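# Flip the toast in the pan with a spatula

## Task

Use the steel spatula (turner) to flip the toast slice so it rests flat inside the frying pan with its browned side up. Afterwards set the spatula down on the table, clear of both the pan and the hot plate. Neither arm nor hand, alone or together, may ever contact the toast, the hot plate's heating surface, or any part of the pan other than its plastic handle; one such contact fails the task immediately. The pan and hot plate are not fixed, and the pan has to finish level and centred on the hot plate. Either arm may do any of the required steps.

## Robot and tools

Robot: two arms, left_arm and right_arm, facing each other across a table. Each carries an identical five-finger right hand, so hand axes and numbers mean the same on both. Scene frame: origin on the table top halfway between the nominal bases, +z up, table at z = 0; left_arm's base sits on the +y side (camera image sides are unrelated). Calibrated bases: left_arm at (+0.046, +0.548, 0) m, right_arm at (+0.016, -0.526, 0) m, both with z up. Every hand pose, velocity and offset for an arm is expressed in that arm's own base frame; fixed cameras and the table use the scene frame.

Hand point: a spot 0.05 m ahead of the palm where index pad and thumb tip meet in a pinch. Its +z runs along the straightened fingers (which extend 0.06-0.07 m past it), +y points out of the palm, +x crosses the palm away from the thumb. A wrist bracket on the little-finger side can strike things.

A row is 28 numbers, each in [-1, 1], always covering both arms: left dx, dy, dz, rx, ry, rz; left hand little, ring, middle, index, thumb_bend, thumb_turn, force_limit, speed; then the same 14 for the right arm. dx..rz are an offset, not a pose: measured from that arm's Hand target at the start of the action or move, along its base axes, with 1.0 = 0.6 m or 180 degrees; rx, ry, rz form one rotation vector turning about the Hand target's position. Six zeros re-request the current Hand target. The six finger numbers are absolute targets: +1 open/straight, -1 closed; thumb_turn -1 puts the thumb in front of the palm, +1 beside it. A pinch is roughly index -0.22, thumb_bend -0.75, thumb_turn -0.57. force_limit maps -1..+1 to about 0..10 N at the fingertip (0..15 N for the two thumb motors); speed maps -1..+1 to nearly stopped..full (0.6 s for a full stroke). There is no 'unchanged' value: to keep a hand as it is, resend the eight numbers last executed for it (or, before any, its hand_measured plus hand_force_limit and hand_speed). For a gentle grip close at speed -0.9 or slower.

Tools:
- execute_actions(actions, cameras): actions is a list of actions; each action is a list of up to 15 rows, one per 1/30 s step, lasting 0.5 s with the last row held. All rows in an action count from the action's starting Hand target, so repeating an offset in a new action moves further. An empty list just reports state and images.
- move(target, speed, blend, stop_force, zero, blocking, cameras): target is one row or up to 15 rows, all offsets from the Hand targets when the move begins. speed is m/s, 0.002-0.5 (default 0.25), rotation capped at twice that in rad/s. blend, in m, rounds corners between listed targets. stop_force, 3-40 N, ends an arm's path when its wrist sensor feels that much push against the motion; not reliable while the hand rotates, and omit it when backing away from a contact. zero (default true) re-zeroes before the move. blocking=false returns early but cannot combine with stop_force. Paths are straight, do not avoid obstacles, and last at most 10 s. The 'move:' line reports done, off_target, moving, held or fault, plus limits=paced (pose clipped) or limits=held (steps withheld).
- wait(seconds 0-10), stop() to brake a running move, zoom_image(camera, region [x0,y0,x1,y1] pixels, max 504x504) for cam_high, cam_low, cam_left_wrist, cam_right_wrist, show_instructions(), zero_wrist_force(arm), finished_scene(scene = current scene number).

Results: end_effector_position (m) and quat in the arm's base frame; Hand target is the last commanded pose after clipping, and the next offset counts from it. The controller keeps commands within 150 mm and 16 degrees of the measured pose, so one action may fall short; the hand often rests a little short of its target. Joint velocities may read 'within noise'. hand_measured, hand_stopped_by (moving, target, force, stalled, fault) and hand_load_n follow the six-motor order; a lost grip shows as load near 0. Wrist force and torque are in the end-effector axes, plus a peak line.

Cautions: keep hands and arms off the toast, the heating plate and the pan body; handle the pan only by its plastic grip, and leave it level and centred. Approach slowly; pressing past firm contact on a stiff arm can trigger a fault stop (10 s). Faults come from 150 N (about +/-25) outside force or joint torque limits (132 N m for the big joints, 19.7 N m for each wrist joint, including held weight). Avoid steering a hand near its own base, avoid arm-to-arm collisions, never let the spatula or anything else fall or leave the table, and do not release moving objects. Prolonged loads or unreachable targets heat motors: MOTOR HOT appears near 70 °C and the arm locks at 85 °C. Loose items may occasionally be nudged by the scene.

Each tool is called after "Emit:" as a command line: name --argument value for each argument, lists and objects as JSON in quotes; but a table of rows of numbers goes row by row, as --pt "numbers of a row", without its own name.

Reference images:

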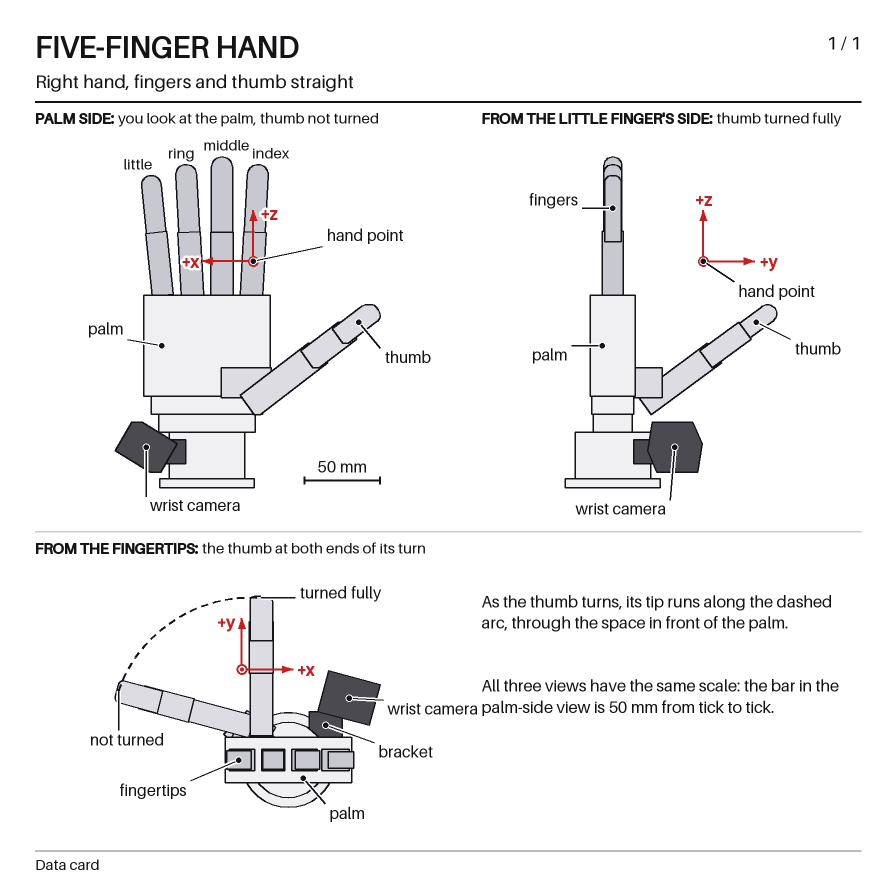

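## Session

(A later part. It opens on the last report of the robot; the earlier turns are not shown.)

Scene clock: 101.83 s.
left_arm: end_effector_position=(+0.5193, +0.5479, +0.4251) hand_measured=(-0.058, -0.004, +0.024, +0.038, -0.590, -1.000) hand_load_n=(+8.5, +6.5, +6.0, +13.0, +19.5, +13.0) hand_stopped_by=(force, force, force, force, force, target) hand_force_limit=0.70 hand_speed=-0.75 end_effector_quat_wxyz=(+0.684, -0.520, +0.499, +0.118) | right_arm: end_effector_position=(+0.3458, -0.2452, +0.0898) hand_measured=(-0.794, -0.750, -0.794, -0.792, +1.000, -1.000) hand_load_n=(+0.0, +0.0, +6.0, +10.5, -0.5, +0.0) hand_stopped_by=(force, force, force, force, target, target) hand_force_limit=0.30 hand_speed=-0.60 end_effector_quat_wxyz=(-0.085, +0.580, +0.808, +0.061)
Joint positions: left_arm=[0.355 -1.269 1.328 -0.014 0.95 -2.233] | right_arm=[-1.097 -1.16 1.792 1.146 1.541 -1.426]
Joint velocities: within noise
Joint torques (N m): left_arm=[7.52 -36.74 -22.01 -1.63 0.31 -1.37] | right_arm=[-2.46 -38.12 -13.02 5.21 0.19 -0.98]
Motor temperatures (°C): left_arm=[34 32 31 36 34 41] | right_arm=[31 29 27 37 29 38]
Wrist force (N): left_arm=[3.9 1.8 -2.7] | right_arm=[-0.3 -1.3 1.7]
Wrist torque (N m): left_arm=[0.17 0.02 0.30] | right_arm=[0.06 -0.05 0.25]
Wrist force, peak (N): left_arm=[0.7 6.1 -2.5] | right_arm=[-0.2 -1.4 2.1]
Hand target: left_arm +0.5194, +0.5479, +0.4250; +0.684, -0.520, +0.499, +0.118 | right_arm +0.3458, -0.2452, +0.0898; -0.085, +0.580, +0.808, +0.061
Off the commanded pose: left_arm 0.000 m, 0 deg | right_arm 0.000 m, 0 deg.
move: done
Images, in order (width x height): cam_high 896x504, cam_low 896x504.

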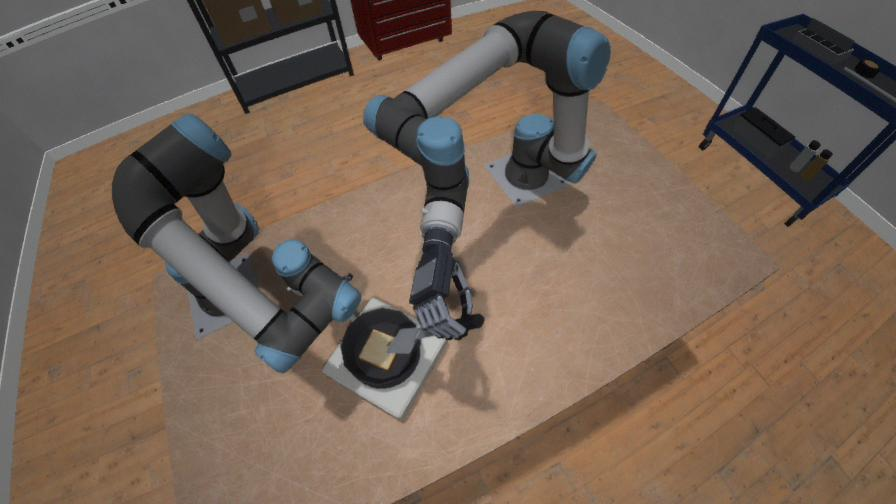

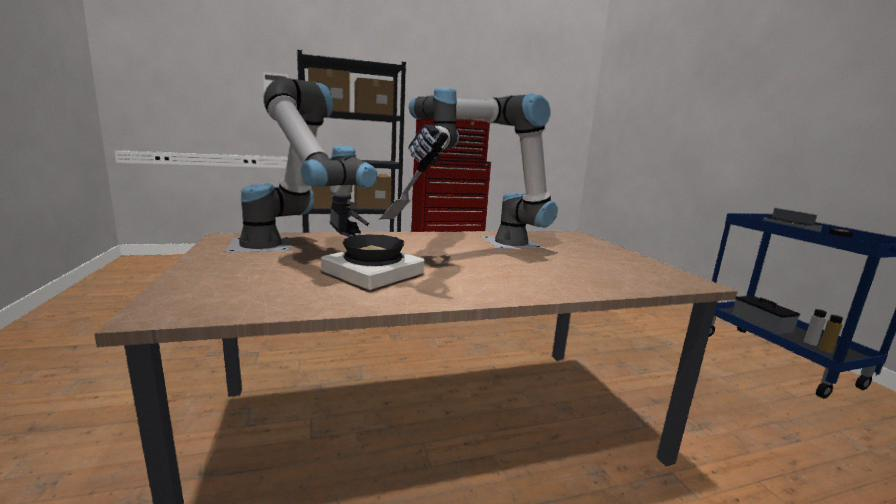

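Emit:
zoom_image --camera "cam_low" --region '[370, 190, 415, 225]'

Emit:
zoom_image --camera "cam_high" --region '[375, 320, 425, 365]'

Scaled by 11.200 from the camera's 896x504 image, which has a finer 1280x720 frame.

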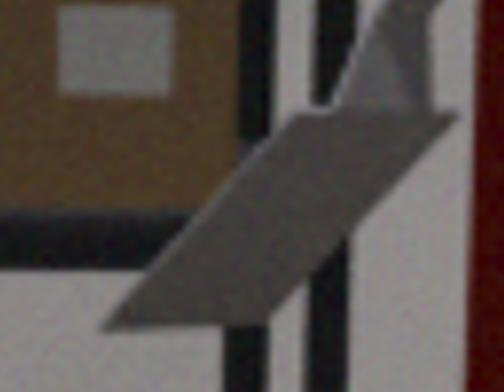

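Scaled by 10.080 from the camera's 896x504 image, which has a finer 1280x720 frame.

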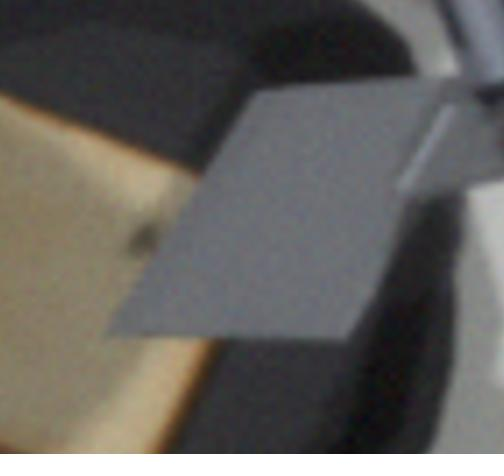

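Emit:
move --target '[0,0,-0.1333,-0.0177,0.0192,0.036,-0.6,-0.6,-0.6,-0.6,-0.7,-1,0.7,-0.75,0,0,0,0,0,0,-0.98,-0.98,-0.98,-0.98,1,-1,0.3,-0.6]' --speed 0.08 --cameras '["cam_low","cam_high"]'

Emit:
zoom_image --camera "cam_low" --region '[330, 180, 430, 280]'

Emit:
zoom_image --camera "cam_high" --region '[330, 290, 450, 410]'

Scene clock: 113.20 s.
left_arm: end_effector_position=(+0.5194, +0.5478, +0.3449) hand_measured=(-0.058, -0.004, +0.024, +0.038, -0.590, -1.000) hand_load_n=(+9.0, +6.5, +6.0, +13.0, +19.5, +13.0) hand_stopped_by=(force, force, force, force, force, target) hand_force_limit=0.70 hand_speed=-0.75 end_effector_quat_wxyz=(+0.646, -0.562, +0.492, +0.158) end_effector_velocity=(+0.001, +0.000, +0.003) end_effector_angular_velocity=(+0.004, +0.000, -0.004) | right_arm: end_effector_position=(+0.3458, -0.2452, +0.0898) hand_measured=(-0.794, -0.750, -0.794, -0.792, +1.000, -1.000) hand_load_n=(+0.0, +0.0, +6.0, +11.0, +0.0, +0.0) hand_stopped_by=(force, force, force, force, target, target) hand_force_limit=0.30 hand_speed=-0.60 end_effector_quat_wxyz=(-0.085, +0.580, +0.808, +0.061)
Joint positions: left_arm=[0.325 -1.17 1.355 -0.025 0.811 -2.294] | right_arm=[-1.097 -1.16 1.792 1.146 1.541 -1.426]
Joint velocities: left_arm=[0.001 -0.003 -0.002 0 0.005 0.006] | right_arm=[within noise]
Joint torques (N m): left_arm=[9.87 -50.05 -39.86 0.07 1.13 2.45] | right_arm=[-2.38 -38.35 -12.48 2.35 0.16 -1.03]
Motor temperatures (°C): left_arm=[34 32 31 36 34 41] | right_arm=[31 29 27 37 29 38]
Wrist force (N): left_arm=[3.9 2.3 -2.4] | right_arm=[-0.4 -1.4 1.9]
Wrist torque (N m): left_arm=[0.26 -0.01 0.31] | right_arm=[0.03 -0.05 0.25]
Wrist force, peak (N): left_arm=[5.1 2.7 -2.0] | right_arm=[-0.6 -1.5 2.1]
Hand target: left_arm +0.5194, +0.5479, +0.3451; +0.646, -0.562, +0.492, +0.158 | right_arm +0.3458, -0.2452, +0.0898; -0.085, +0.580, +0.808, +0.061
Off the commanded pose: left_arm 0.000 m, 0 deg | right_arm 0.000 m, 0 deg.
move: done
Images, in order (width x height): cam_high 896x504, cam_low 896x504.

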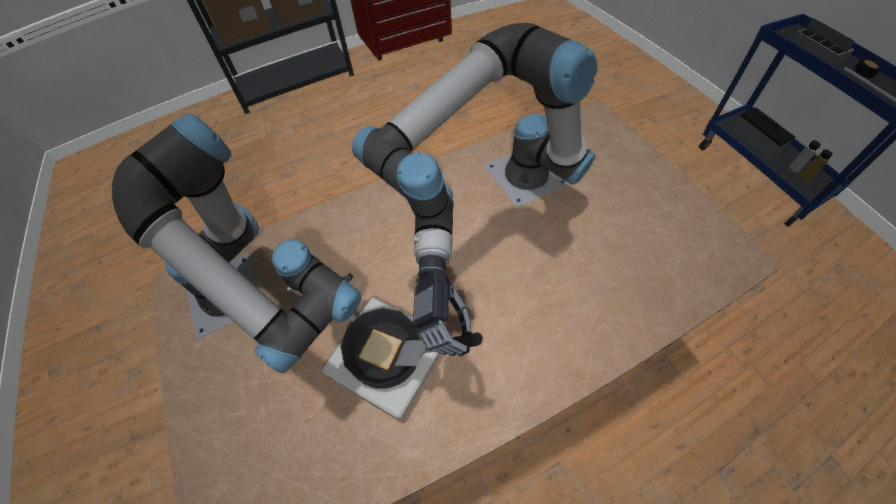

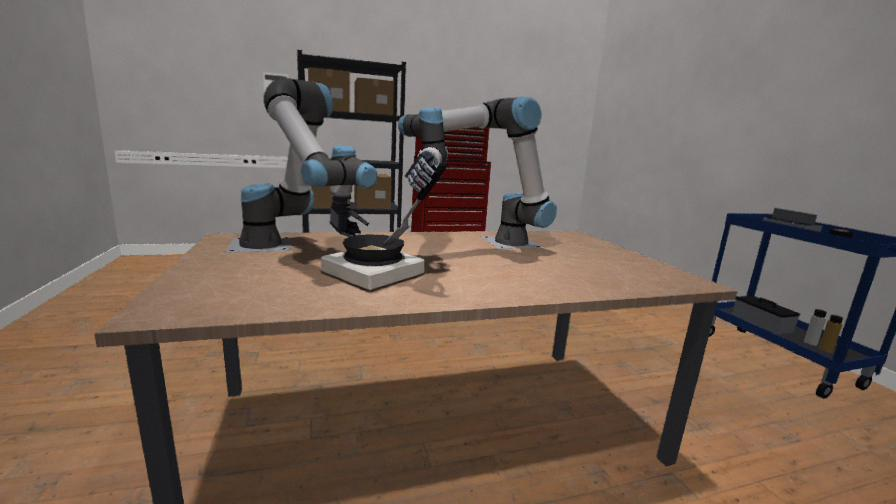

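Scaled by 5.040 from the camera's 896x504 image, which has a finer 1280x720 frame.

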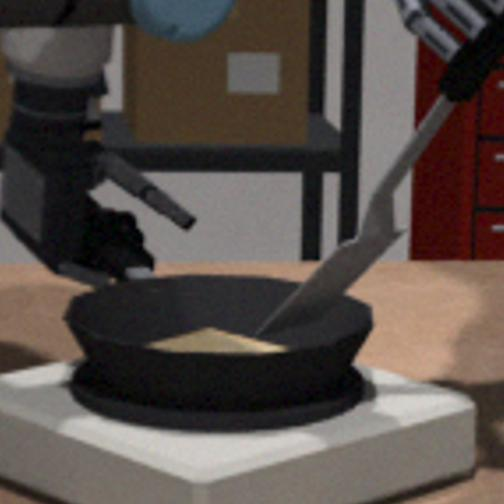

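Scaled by 4.200 from the camera's 896x504 image, which has a finer 1280x720 frame.

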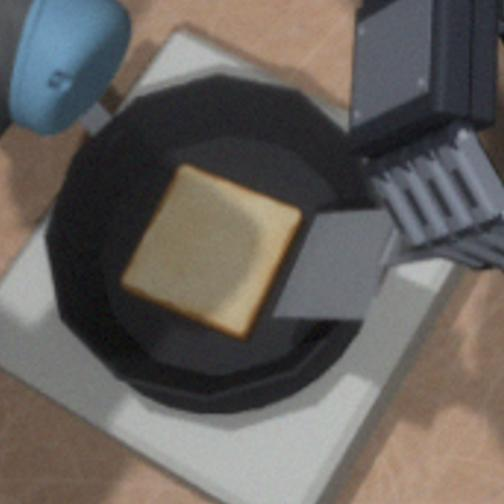

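Emit:
move --target '[0,0,-0.1,0,0,0,-0.6,-0.6,-0.6,-0.6,-0.7,-1,0.7,-0.75,0,0,0,0,0,0,-0.98,-0.98,-0.98,-0.98,1,-1,0.3,-0.6]' --speed 0.03 --stop_force 3 --cameras '["cam_low","cam_high"]'

Emit:
zoom_image --camera "cam_low" --region '[340, 210, 420, 290]'

Emit:
zoom_image --camera "cam_high" --region '[330, 290, 450, 410]'

Scene clock: 117.20 s.
left_arm: end_effector_position=(+0.5193, +0.5479, +0.3046) hand_measured=(-0.058, -0.004, +0.024, +0.038, -0.590, -1.000) hand_load_n=(+7.0, +6.0, +6.0, +13.5, +20.0, +12.5) hand_stopped_by=(force, force, force, force, force, target) hand_force_limit=0.70 hand_speed=-0.75 end_effector_quat_wxyz=(+0.646, -0.562, +0.492, +0.158) | right_arm: end_effector_position=(+0.3458, -0.2452, +0.0898) hand_measured=(-0.794, -0.750, -0.794, -0.792, +1.000, -1.000) hand_load_n=(+0.5, +0.0, +3.5, +8.5, +0.0, +0.0) hand_stopped_by=(force, force, force, force, target, target) hand_force_limit=0.30 hand_speed=-0.60 end_effector_quat_wxyz=(-0.085, +0.580, +0.808, +0.061)
Joint positions: left_arm=[0.325 -1.148 1.428 -0.121 0.811 -2.294] | right_arm=[-1.097 -1.16 1.792 1.146 1.541 -1.426]
Joint velocities: within noise
Joint torques (N m): left_arm=[10 -52.32 -38.47 -2.69 -0.95 -1.11] | right_arm=[-2.69 -39.22 -14.32 1.78 0.41 -1.09]
Motor temperatures (°C): left_arm=[34 32 31 36 34 41] | right_arm=[31 29 27 37 29 38]
Wrist force (N): left_arm=[3.8 1.8 -2.8] | right_arm=[-1.0 -0.5 1.8]
Wrist torque (N m): left_arm=[0.24 0.18 0.17] | right_arm=[0.06 0.01 0.05]
Wrist force, peak (N): left_arm=[4.2 2.0 -3.2] | right_arm=[-2.5 -1.1 1.9]
Hand target: left_arm +0.5194, +0.5479, +0.3046; +0.646, -0.562, +0.492, +0.158 (not the last commanded pose) | right_arm +0.3458, -0.2452, +0.0898; -0.085, +0.580, +0.808, +0.061
Off the commanded pose: left_arm 0.020 m, 0 deg | right_arm 0.000 m, 0 deg.
move: contact (left_arm)
Images, in order (width x height): cam_high 896x504, cam_low 896x504.

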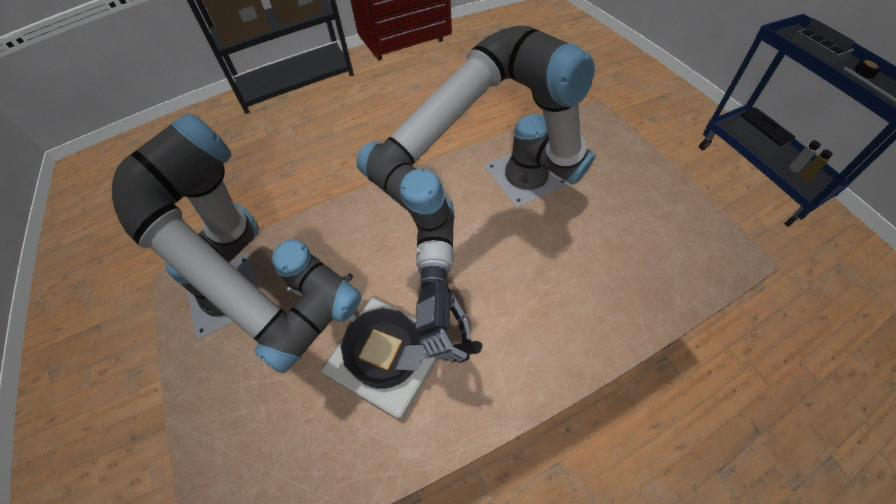

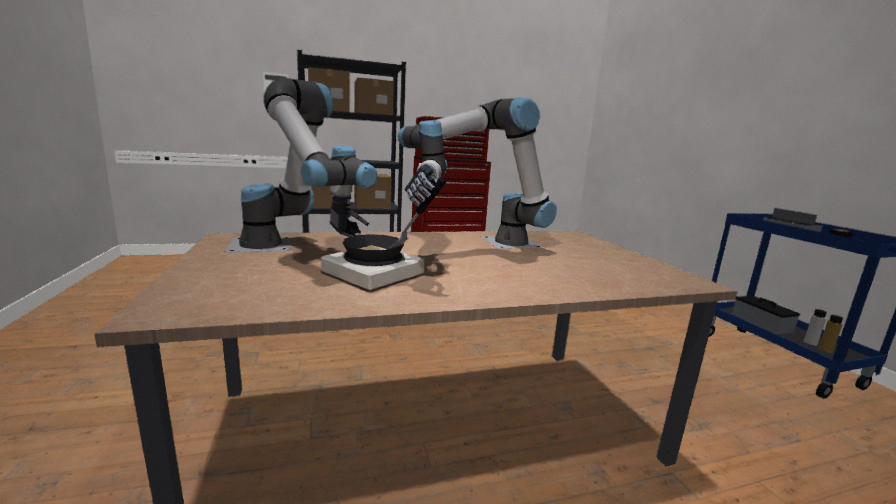

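Scaled by 6.300 from the camera's 896x504 image, which has a finer 1280x720 frame.

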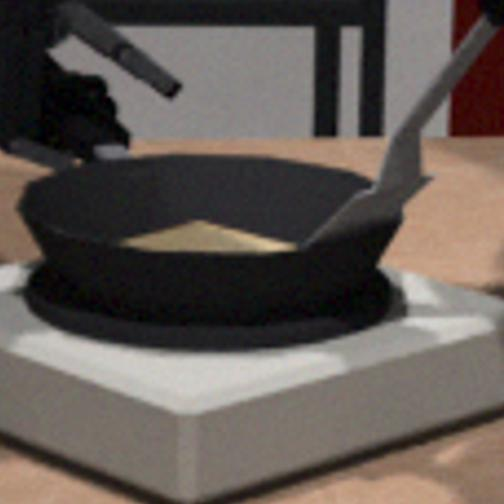

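Scaled by 4.200 from the camera's 896x504 image, which has a finer 1280x720 frame.

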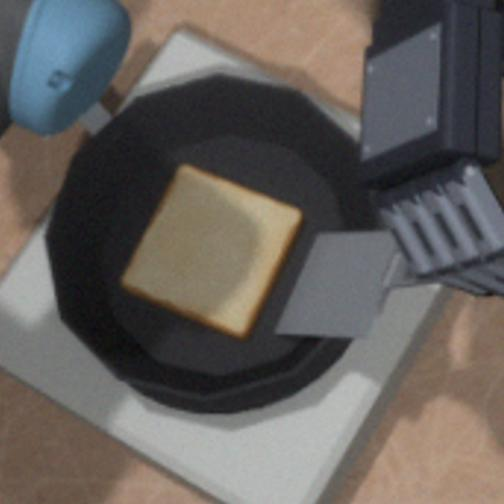

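Emit:
move --target '[0,0,0.004,0,0,0,-0.6,-0.6,-0.6,-0.6,-0.7,-1,0.7,-0.75,0,0,0,0,0,0,-0.98,-0.98,-0.98,-0.98,1,-1,0.3,-0.6]' --speed 0.02 --cameras '[]'

Emit:
move --target '[0.0361,-0.0392,0,0,0,0,-0.6,-0.6,-0.6,-0.6,-0.7,-1,0.7,-0.75,0,0,0,0,0,0,-0.98,-0.98,-0.98,-0.98,1,-1,0.3,-0.6]' --speed 0.03 --stop_force 6 --cameras '["cam_low","cam_high"]'

Emit:
zoom_image --camera "cam_low" --region '[340, 210, 420, 290]'

Emit:
zoom_image --camera "cam_high" --region '[330, 290, 450, 410]'

Scene clock: 121.07 s.
left_arm: end_effector_position=(+0.5194, +0.5479, +0.3071) hand_measured=(-0.058, -0.004, +0.024, +0.038, -0.590, -1.000) hand_load_n=(+8.5, +6.5, +6.0, +13.0, +20.0, +12.5) hand_stopped_by=(force, force, force, force, force, target) hand_force_limit=0.70 hand_speed=-0.75 end_effector_quat_wxyz=(+0.646, -0.562, +0.492, +0.158) | right_arm: end_effector_position=(+0.3458, -0.2452, +0.0898) hand_measured=(-0.794, -0.750, -0.794, -0.792, +1.000, -1.000) hand_load_n=(+0.0, +0.0, +3.5, +8.5, +0.0, +0.0) hand_stopped_by=(force, force, force, force, target, target) hand_force_limit=0.30 hand_speed=-0.60 end_effector_quat_wxyz=(-0.085, +0.580, +0.808, +0.061)
Joint positions: left_arm=[0.325 -1.149 1.424 -0.115 0.811 -2.294] | right_arm=[-1.097 -1.16 1.792 1.146 1.541 -1.426]
Joint velocities: within noise
Joint torques (N m): left_arm=[9.3 -49.22 -35.11 -0.66 -0.96 1.36] | right_arm=[-3.08 -38.71 -13.21 2.72 0.29 -0.98]
Motor temperatures (°C): left_arm=[34 32 31 36 34 41] | right_arm=[31 29 27 37 29 38]
Wrist force (N): left_arm=[3.6 2.2 -2.3] | right_arm=[-0.8 -0.5 2.1]
Wrist torque (N m): left_arm=[0.21 0.02 0.31] | right_arm=[0.04 -0.03 0.07]
Wrist force, peak (N): left_arm=[4.4 2.0 -3.1] | right_arm=[-1.5 -0.4 2.1]
Hand target: left_arm +0.5194, +0.5479, +0.3070; +0.646, -0.562, +0.492, +0.158 | right_arm +0.3458, -0.2452, +0.0898; -0.085, +0.580, +0.808, +0.061
Off the commanded pose: left_arm 0.000 m, 0 deg | right_arm 0.000 m, 0 deg.
move: done
No camera images: "cameras" was empty.

Scene clock: 123.23 s.
left_arm: end_effector_position=(+0.5410, +0.5244, +0.3070) hand_measured=(-0.058, -0.004, +0.024, +0.038, -0.590, -1.000) hand_load_n=(+8.0, +6.5, +6.0, +13.5, +19.5, +12.5) hand_stopped_by=(force, force, force, force, force, target) hand_force_limit=0.70 hand_speed=-0.75 end_effector_quat_wxyz=(+0.646, -0.562, +0.492, +0.158) | right_arm: end_effector_position=(+0.3458, -0.2452, +0.0898) hand_measured=(-0.794, -0.750, -0.794, -0.792, +1.000, -1.000) hand_load_n=(+0.0, +0.0, +3.5, +8.5, -0.5, +0.0) hand_stopped_by=(force, force, force, force, target, target) hand_force_limit=0.30 hand_speed=-0.60 end_effector_quat_wxyz=(-0.085, +0.580, +0.808, +0.061)
Joint positions: left_arm=[0.272 -1.132 1.399 -0.098 0.758 -2.306] | right_arm=[-1.097 -1.16 1.792 1.146 1.541 -1.426]
Joint velocities: within noise
Joint torques (N m): left_arm=[10.73 -54.2 -16.93 -2.55 1.21 2.3] | right_arm=[-1.94 -39.03 -13.43 3.24 0.16 -1.09]
Motor temperatures (°C): left_arm=[34 32 31 36 34 41] | right_arm=[31 29 27 37 29 38]
Wrist force (N): left_arm=[3.6 2.6 -2.1] | right_arm=[-0.4 -0.8 1.9]
Wrist torque (N m): left_arm=[0.22 -0.01 0.44] | right_arm=[0.02 -0.02 0.07]
Wrist force, peak (N): left_arm=[4.0 2.8 -2.4] | right_arm=[-1.1 -0.7 2.2]
Hand target: left_arm +0.5410, +0.5244, +0.3070; +0.646, -0.562, +0.492, +0.158 | right_arm +0.3458, -0.2452, +0.0898; -0.085, +0.580, +0.808, +0.061
Off the commanded pose: left_arm 0.000 m, 0 deg | right_arm 0.000 m, 0 deg.
move: done
Images, in order (width x height): cam_high 896x504, cam_low 896x504.

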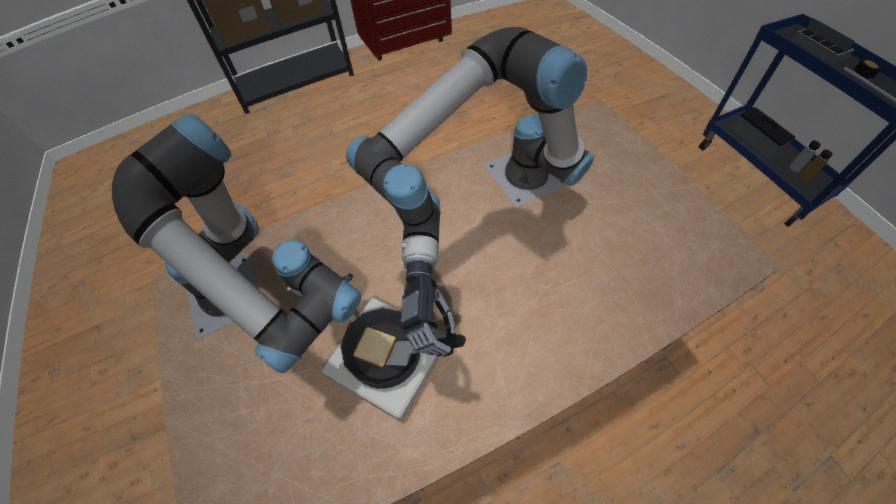

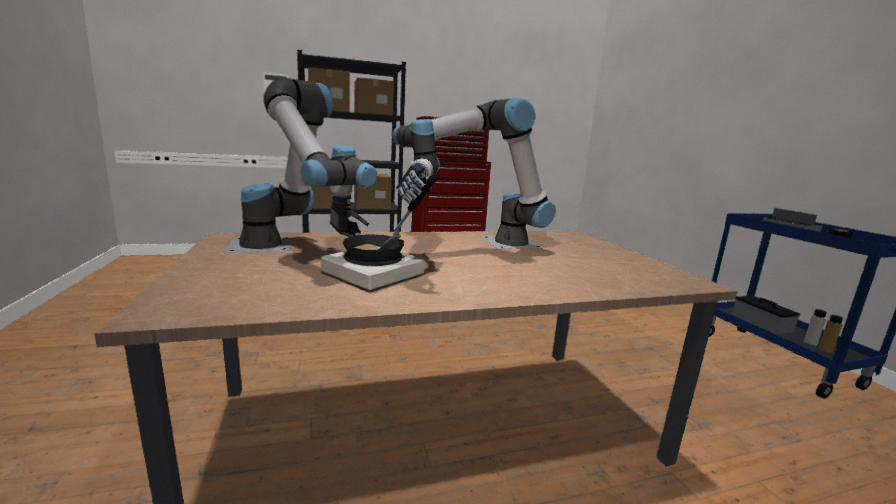

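Scaled by 6.300 from the camera's 896x504 image, which has a finer 1280x720 frame.

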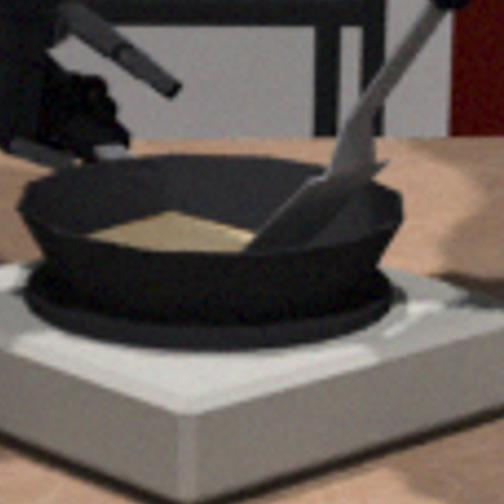

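Scaled by 4.200 from the camera's 896x504 image, which has a finer 1280x720 frame.

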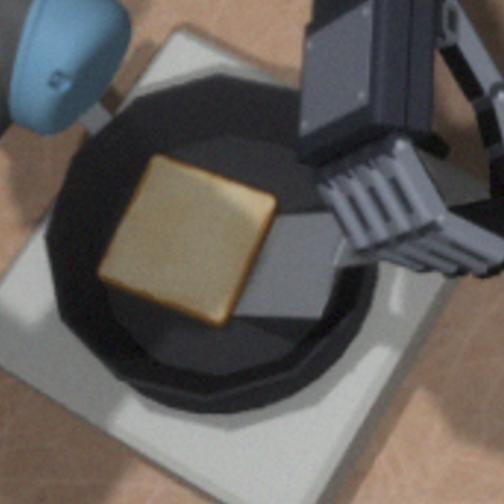

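Emit:
move --pt "-0.0045 0.0049 0.0133 0 0 0 -0.6 -0.6 -0.6 -0.6 -0.7 -1 0.7 -0.75 0 0 0 0 0 0 -0.98 -0.98 -0.98 -0.98 1 -1 0.3 -0.6" --pt "-0.0693 0.0753 -0.0857 -0.0654 -0.0602 0 -0.6 -0.6 -0.6 -0.6 -0.7 -1 0.7 -0.75 0 0 0 0 0 0 -0.98 -0.98 -0.98 -0.98 1 -1 0.3 -0.6" --speed 0.06 --cameras '["cam_low","cam_high"]'

Emit:
zoom_image --camera "cam_low" --region '[340, 210, 420, 290]'

Emit:
zoom_image --camera "cam_high" --region '[330, 290, 450, 410]'

Scene clock: 132.17 s.
left_arm: end_effector_position=(+0.4993, +0.5697, +0.2555) hand_measured=(-0.058, -0.004, +0.024, +0.038, -0.590, -1.000) hand_load_n=(+8.5, +6.5, +6.0, +12.5, +20.0, +12.0) hand_stopped_by=(force, force, force, force, force, target) hand_force_limit=0.70 hand_speed=-0.75 end_effector_quat_wxyz=(+0.628, -0.638, +0.442, +0.053) | right_arm: end_effector_position=(+0.3458, -0.2452, +0.0898) hand_measured=(-0.794, -0.750, -0.794, -0.792, +1.000, -1.000) hand_load_n=(+0.0, +0.0, +3.5, +8.5, +0.0, -0.5) hand_stopped_by=(force, force, force, force, target, target) hand_force_limit=0.30 hand_speed=-0.60 end_effector_quat_wxyz=(-0.085, +0.580, +0.808, +0.061)
Joint positions: left_arm=[0.405 -1.132 1.438 -0.05 0.943 -2.603] | right_arm=[-1.097 -1.16 1.792 1.146 1.541 -1.426]
Joint velocities: within noise
Joint torques (N m): left_arm=[-12.09 -47.35 -33.9 0.13 -1.57 2.14] | right_arm=[-3.72 -37.56 -13.97 4.75 0.25 -1.02]
Motor temperatures (°C): left_arm=[34 32 31 36 34 41] | right_arm=[31 29 27 37 29 38]
Wrist force (N): left_arm=[2.8 2.9 -2.2] | right_arm=[-0.8 -0.7 1.9]
Wrist torque (N m): left_arm=[0.26 0.03 0.33] | right_arm=[0.03 0.01 0.06]
Wrist force, peak (N): left_arm=[4.2 3.0 -2.2] | right_arm=[-0.9 -0.7 2.3]
Hand target: left_arm +0.4994, +0.5696, +0.2556; +0.628, -0.638, +0.442, +0.053 | right_arm +0.3458, -0.2452, +0.0898; -0.085, +0.580, +0.808, +0.061
Off the commanded pose: left_arm 0.000 m, 0 deg | right_arm 0.000 m, 0 deg.
move: done
Images, in order (width x height): cam_high 896x504, cam_low 896x504.

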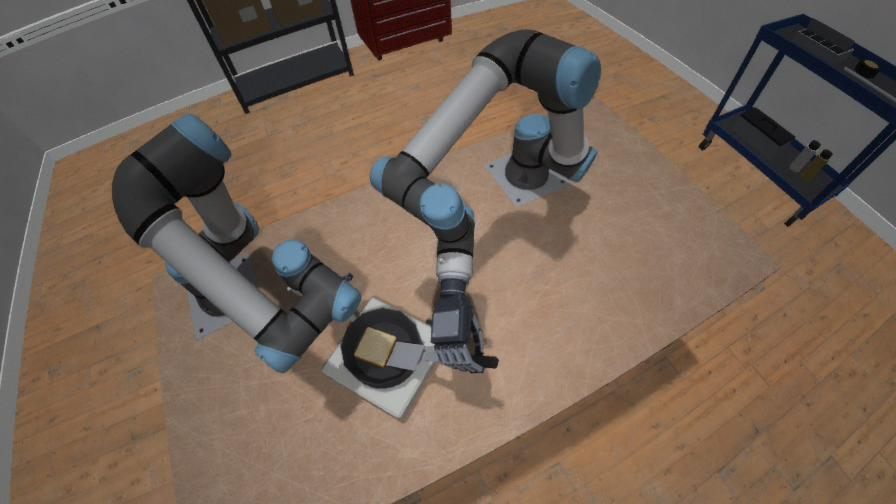

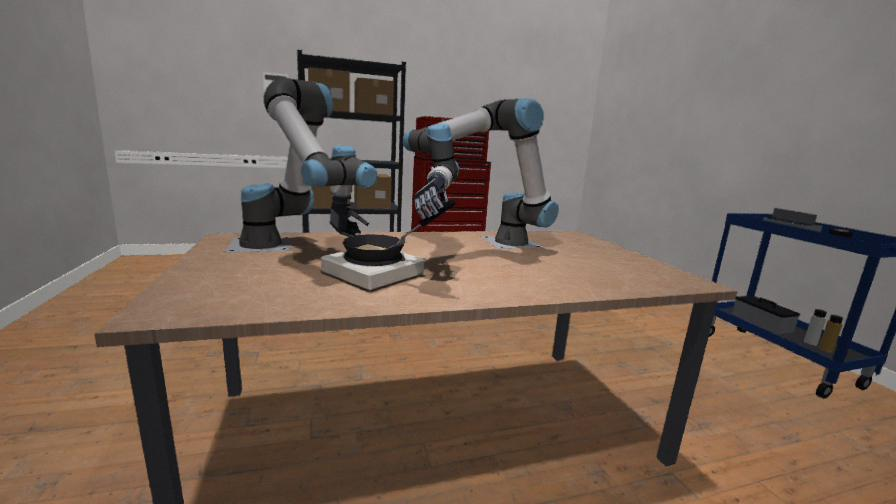

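Scaled by 6.300 from the camera's 896x504 image, which has a finer 1280x720 frame.

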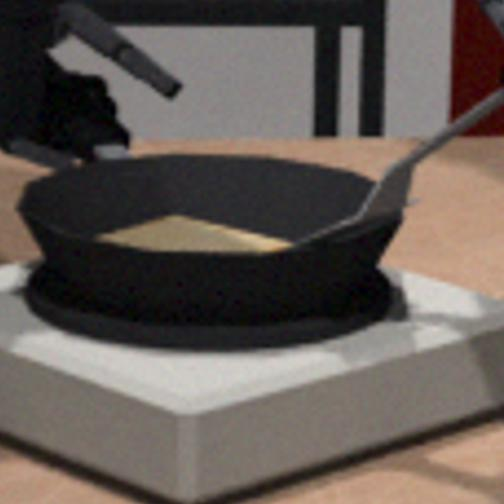

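Scaled by 4.200 from the camera's 896x504 image, which has a finer 1280x720 frame.

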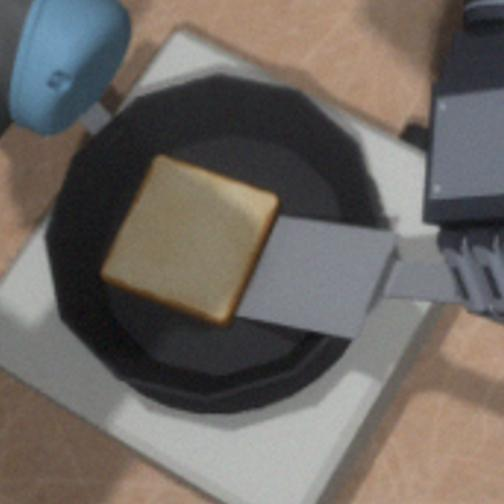

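Emit:
move --target '[0,0,-0.0333,0,0,0,-0.6,-0.6,-0.6,-0.6,-0.7,-1,0.7,-0.75,0,0,0,0,0,0,-0.98,-0.98,-0.98,-0.98,1,-1,0.3,-0.6]' --speed 0.015 --stop_force 3 --cameras '["cam_low","cam_high"]'

Emit:
zoom_image --camera "cam_high" --region '[330, 290, 450, 410]'

Scene clock: 134.63 s.
left_arm: end_effector_position=(+0.4995, +0.5696, +0.2512) hand_measured=(-0.058, -0.004, +0.024, +0.038, -0.590, -1.000) hand_load_n=(+7.5, +6.0, +6.0, +13.0, +20.0, +12.5) hand_stopped_by=(force, force, force, force, force, target) hand_force_limit=0.70 hand_speed=-0.75 end_effector_quat_wxyz=(+0.628, -0.638, +0.442, +0.053) | right_arm: end_effector_position=(+0.3458, -0.2452, +0.0898) hand_measured=(-0.794, -0.750, -0.794, -0.792, +1.000, -1.000) hand_load_n=(+0.0, +0.0, +4.0, +8.5, -0.5, +0.0) hand_stopped_by=(force, force, force, force, target, target) hand_force_limit=0.30 hand_speed=-0.60 end_effector_quat_wxyz=(-0.085, +0.580, +0.808, +0.061)
Joint positions: left_arm=[0.405 -1.129 1.445 -0.06 0.943 -2.603] | right_arm=[-1.097 -1.16 1.792 1.146 1.541 -1.426]
Joint velocities: within noise
Joint torques (N m): left_arm=[-7.37 -52.43 -37.92 -2.18 -0.32 -0.2] | right_arm=[-2.53 -38.26 -13.2 5.44 0.28 -0.9]
Motor temperatures (°C): left_arm=[34 32 31 36 34 41] | right_arm=[31 29 27 37 29 38]
Wrist force (N): left_arm=[3.2 2.3 -2.9] | right_arm=[-1.1 -0.6 2.1]
Wrist torque (N m): left_arm=[0.28 0.15 0.18] | right_arm=[0.03 0.00 0.05]
Wrist force, peak (N): left_arm=[3.2 2.7 -3.0] | right_arm=[-0.9 -0.6 2.2]
Hand target: left_arm +0.4995, +0.5696, +0.2512; +0.628, -0.638, +0.442, +0.053 (not the last commanded pose) | right_arm +0.3458, -0.2452, +0.0898; -0.085, +0.580, +0.808, +0.061
Off the commanded pose: left_arm 0.016 m, 0 deg | right_arm 0.000 m, 0 deg.
move: contact (left_arm)
Images, in order (width x height): cam_high 896x504, cam_low 896x504.

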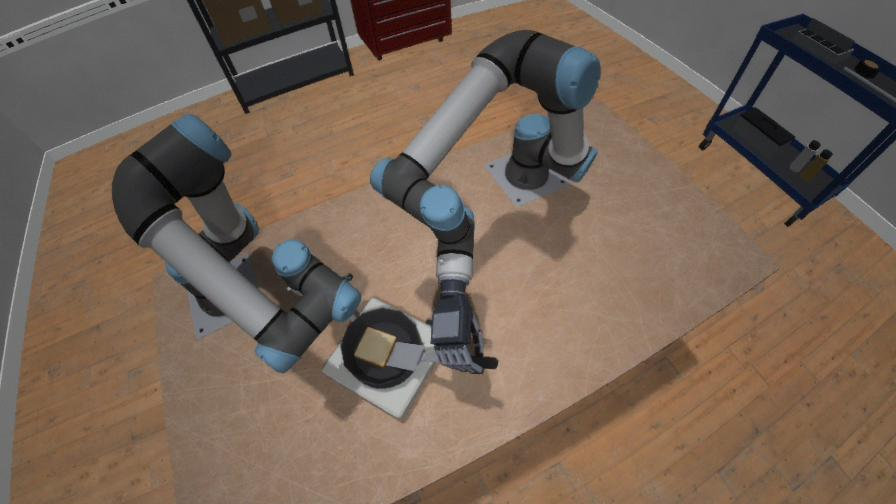

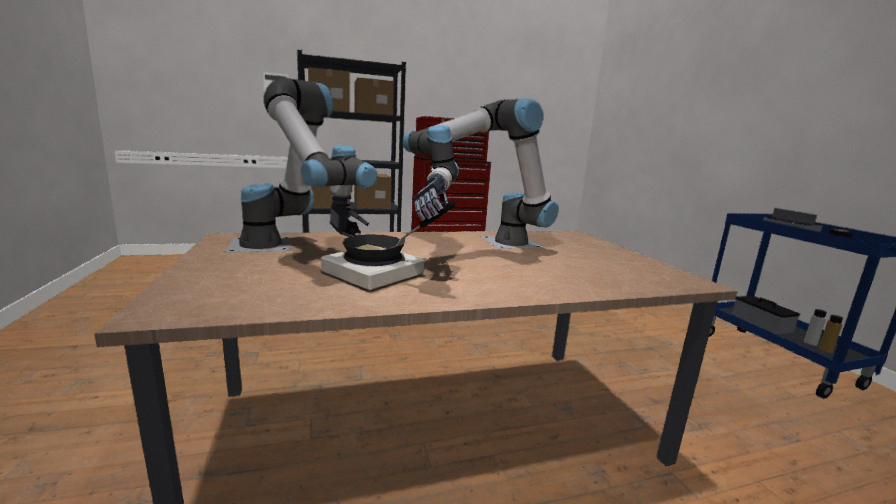

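Scaled by 4.200 from the camera's 896x504 image, which has a finer 1280x720 frame.

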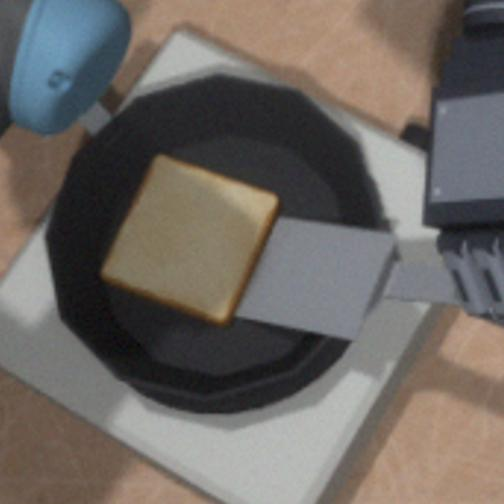

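Emit:
zoom_image --camera "cam_low" --region '[375, 220, 420, 260]'

Emit:
zoom_image --camera "cam_high" --region '[380, 325, 440, 385]'

Scaled by 11.200 from the camera's 896x504 image, which has a finer 1280x720 frame.

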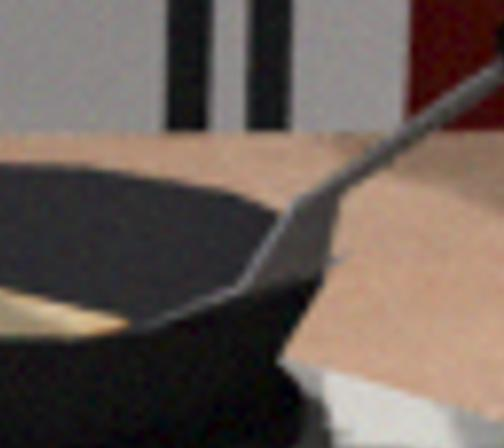

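Scaled by 8.400 from the camera's 896x504 image, which has a finer 1280x720 frame.

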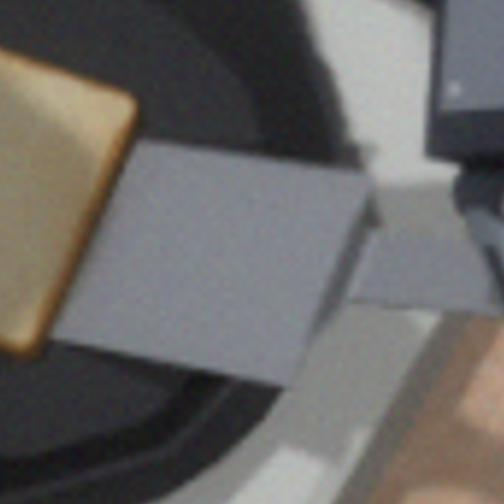

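Emit:
move --target '[0.0045,-0.0049,0.0033,0,0,0,-0.6,-0.6,-0.6,-0.6,-0.7,-1,0.7,-0.75,0,0,0,0,0,0,-0.98,-0.98,-0.98,-0.98,1,-1,0.3,-0.6]' --speed 0.02 --cameras '[]'

Emit:
move --target '[0,0,-0.03,0,0,0,-0.6,-0.6,-0.6,-0.6,-0.7,-1,0.7,-0.75,0,0,0,0,0,0,-0.98,-0.98,-0.98,-0.98,1,-1,0.3,-0.6]' --speed 0.015 --stop_force 3 --cameras '["cam_high"]'

Emit:
zoom_image --camera "cam_high" --region '[330, 290, 450, 410]'

Scene clock: 141.63 s.
left_arm: end_effector_position=(+0.5022, +0.5666, +0.2532) hand_measured=(-0.058, -0.004, +0.024, +0.038, -0.590, -1.000) hand_load_n=(+8.0, +6.5, +6.0, +13.5, +19.5, +12.5) hand_stopped_by=(force, force, force, force, force, target) hand_force_limit=0.70 hand_speed=-0.75 end_effector_quat_wxyz=(+0.628, -0.638, +0.442, +0.053) | right_arm: end_effector_position=(+0.3458, -0.2452, +0.0898) hand_measured=(-0.794, -0.750, -0.794, -0.792, +1.000, -1.000) hand_load_n=(+0.0, +0.0, +3.5, +8.5, +0.0, +0.0) hand_stopped_by=(force, force, force, force, target, target) hand_force_limit=0.30 hand_speed=-0.60 end_effector_quat_wxyz=(-0.085, +0.580, +0.808, +0.061)
Joint positions: left_arm=[0.398 -1.13 1.44 -0.054 0.936 -2.605] | right_arm=[-1.097 -1.16 1.792 1.146 1.541 -1.426]
Joint velocities: within noise
Joint torques (N m): left_arm=[-3.05 -51.34 -34.87 -0.67 -0.32 -1.77] | right_arm=[-2.21 -38.16 -13.1 6.41 0.26 -0.86]
Motor temperatures (°C): left_arm=[34 32 31 36 34 41] | right_arm=[31 29 27 37 29 38]
Wrist force (N): left_arm=[2.0 3.2 -1.9] | right_arm=[0.2 -1.0 1.4]
Wrist torque (N m): left_arm=[0.24 -0.02 0.53] | right_arm=[0.03 -0.03 0.09]
Wrist force, peak (N): left_arm=[3.0 2.7 -3.1] | right_arm=[-1.1 -0.7 2.1]
Hand target: left_arm +0.5022, +0.5667, +0.2531; +0.628, -0.638, +0.442, +0.053 | right_arm +0.3458, -0.2452, +0.0898; -0.085, +0.580, +0.808, +0.061
Off the commanded pose: left_arm 0.000 m, 0 deg | right_arm 0.000 m, 0 deg.
move: done
No camera images: "cameras" was empty.

Scene clock: 142.97 s.
left_arm: end_effector_position=(+0.5022, +0.5666, +0.2493) hand_measured=(-0.058, -0.004, +0.024, +0.038, -0.590, -1.000) hand_load_n=(+8.0, +6.0, +6.0, +13.5, +18.5, +13.0) hand_stopped_by=(force, force, force, force, force, target) hand_force_limit=0.70 hand_speed=-0.75 end_effector_quat_wxyz=(+0.629, -0.638, +0.442, +0.053) | right_arm: end_effector_position=(+0.3458, -0.2452, +0.0898) hand_measured=(-0.794, -0.750, -0.794, -0.792, +1.000, -1.000) hand_load_n=(+0.0, +0.0, +4.0, +8.5, +0.0, +0.0) hand_stopped_by=(force, force, force, force, target, target) hand_force_limit=0.30 hand_speed=-0.60 end_effector_quat_wxyz=(-0.085, +0.580, +0.808, +0.061)
Joint positions: left_arm=[0.398 -1.127 1.446 -0.063 0.936 -2.605] | right_arm=[-1.097 -1.16 1.792 1.146 1.541 -1.426]
Joint velocities: within noise
Joint torques (N m): left_arm=[-1.49 -52.78 -37.88 -1.83 0.07 -0.9] | right_arm=[-3.09 -38.29 -13.11 6.72 0.21 -0.99]
Motor temperatures (°C): left_arm=[34 32 31 36 34 41] | right_arm=[31 29 27 37 29 38]
Wrist force (N): left_arm=[2.4 2.2 -2.7] | right_arm=[-0.7 -0.3 2.3]
Wrist torque (N m): left_arm=[0.24 0.17 0.09] | right_arm=[0.07 -0.01 0.07]
Wrist force, peak (N): left_arm=[2.5 4.3 -1.8] | right_arm=[-0.4 -0.6 2.9]
Hand target: left_arm +0.5022, +0.5666, +0.2493; +0.629, -0.638, +0.442, +0.053 (not the last commanded pose) | right_arm +0.3458, -0.2452, +0.0898; -0.085, +0.580, +0.808, +0.061
Off the commanded pose: left_arm 0.014 m, 0 deg | right_arm 0.000 m, 0 deg.
move: contact (left_arm)
Images, in order (width x height): cam_high 896x504.

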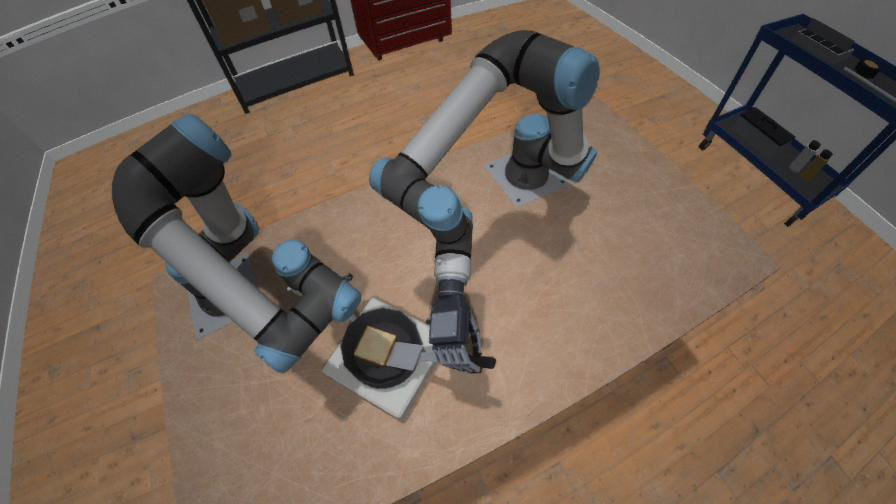

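Scaled by 4.200 from the camera's 896x504 image, which has a finer 1280x720 frame.

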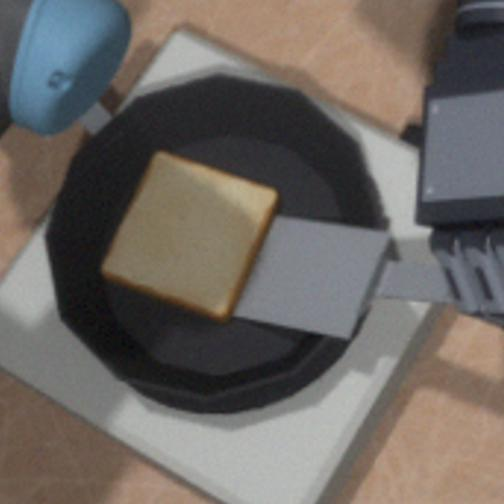

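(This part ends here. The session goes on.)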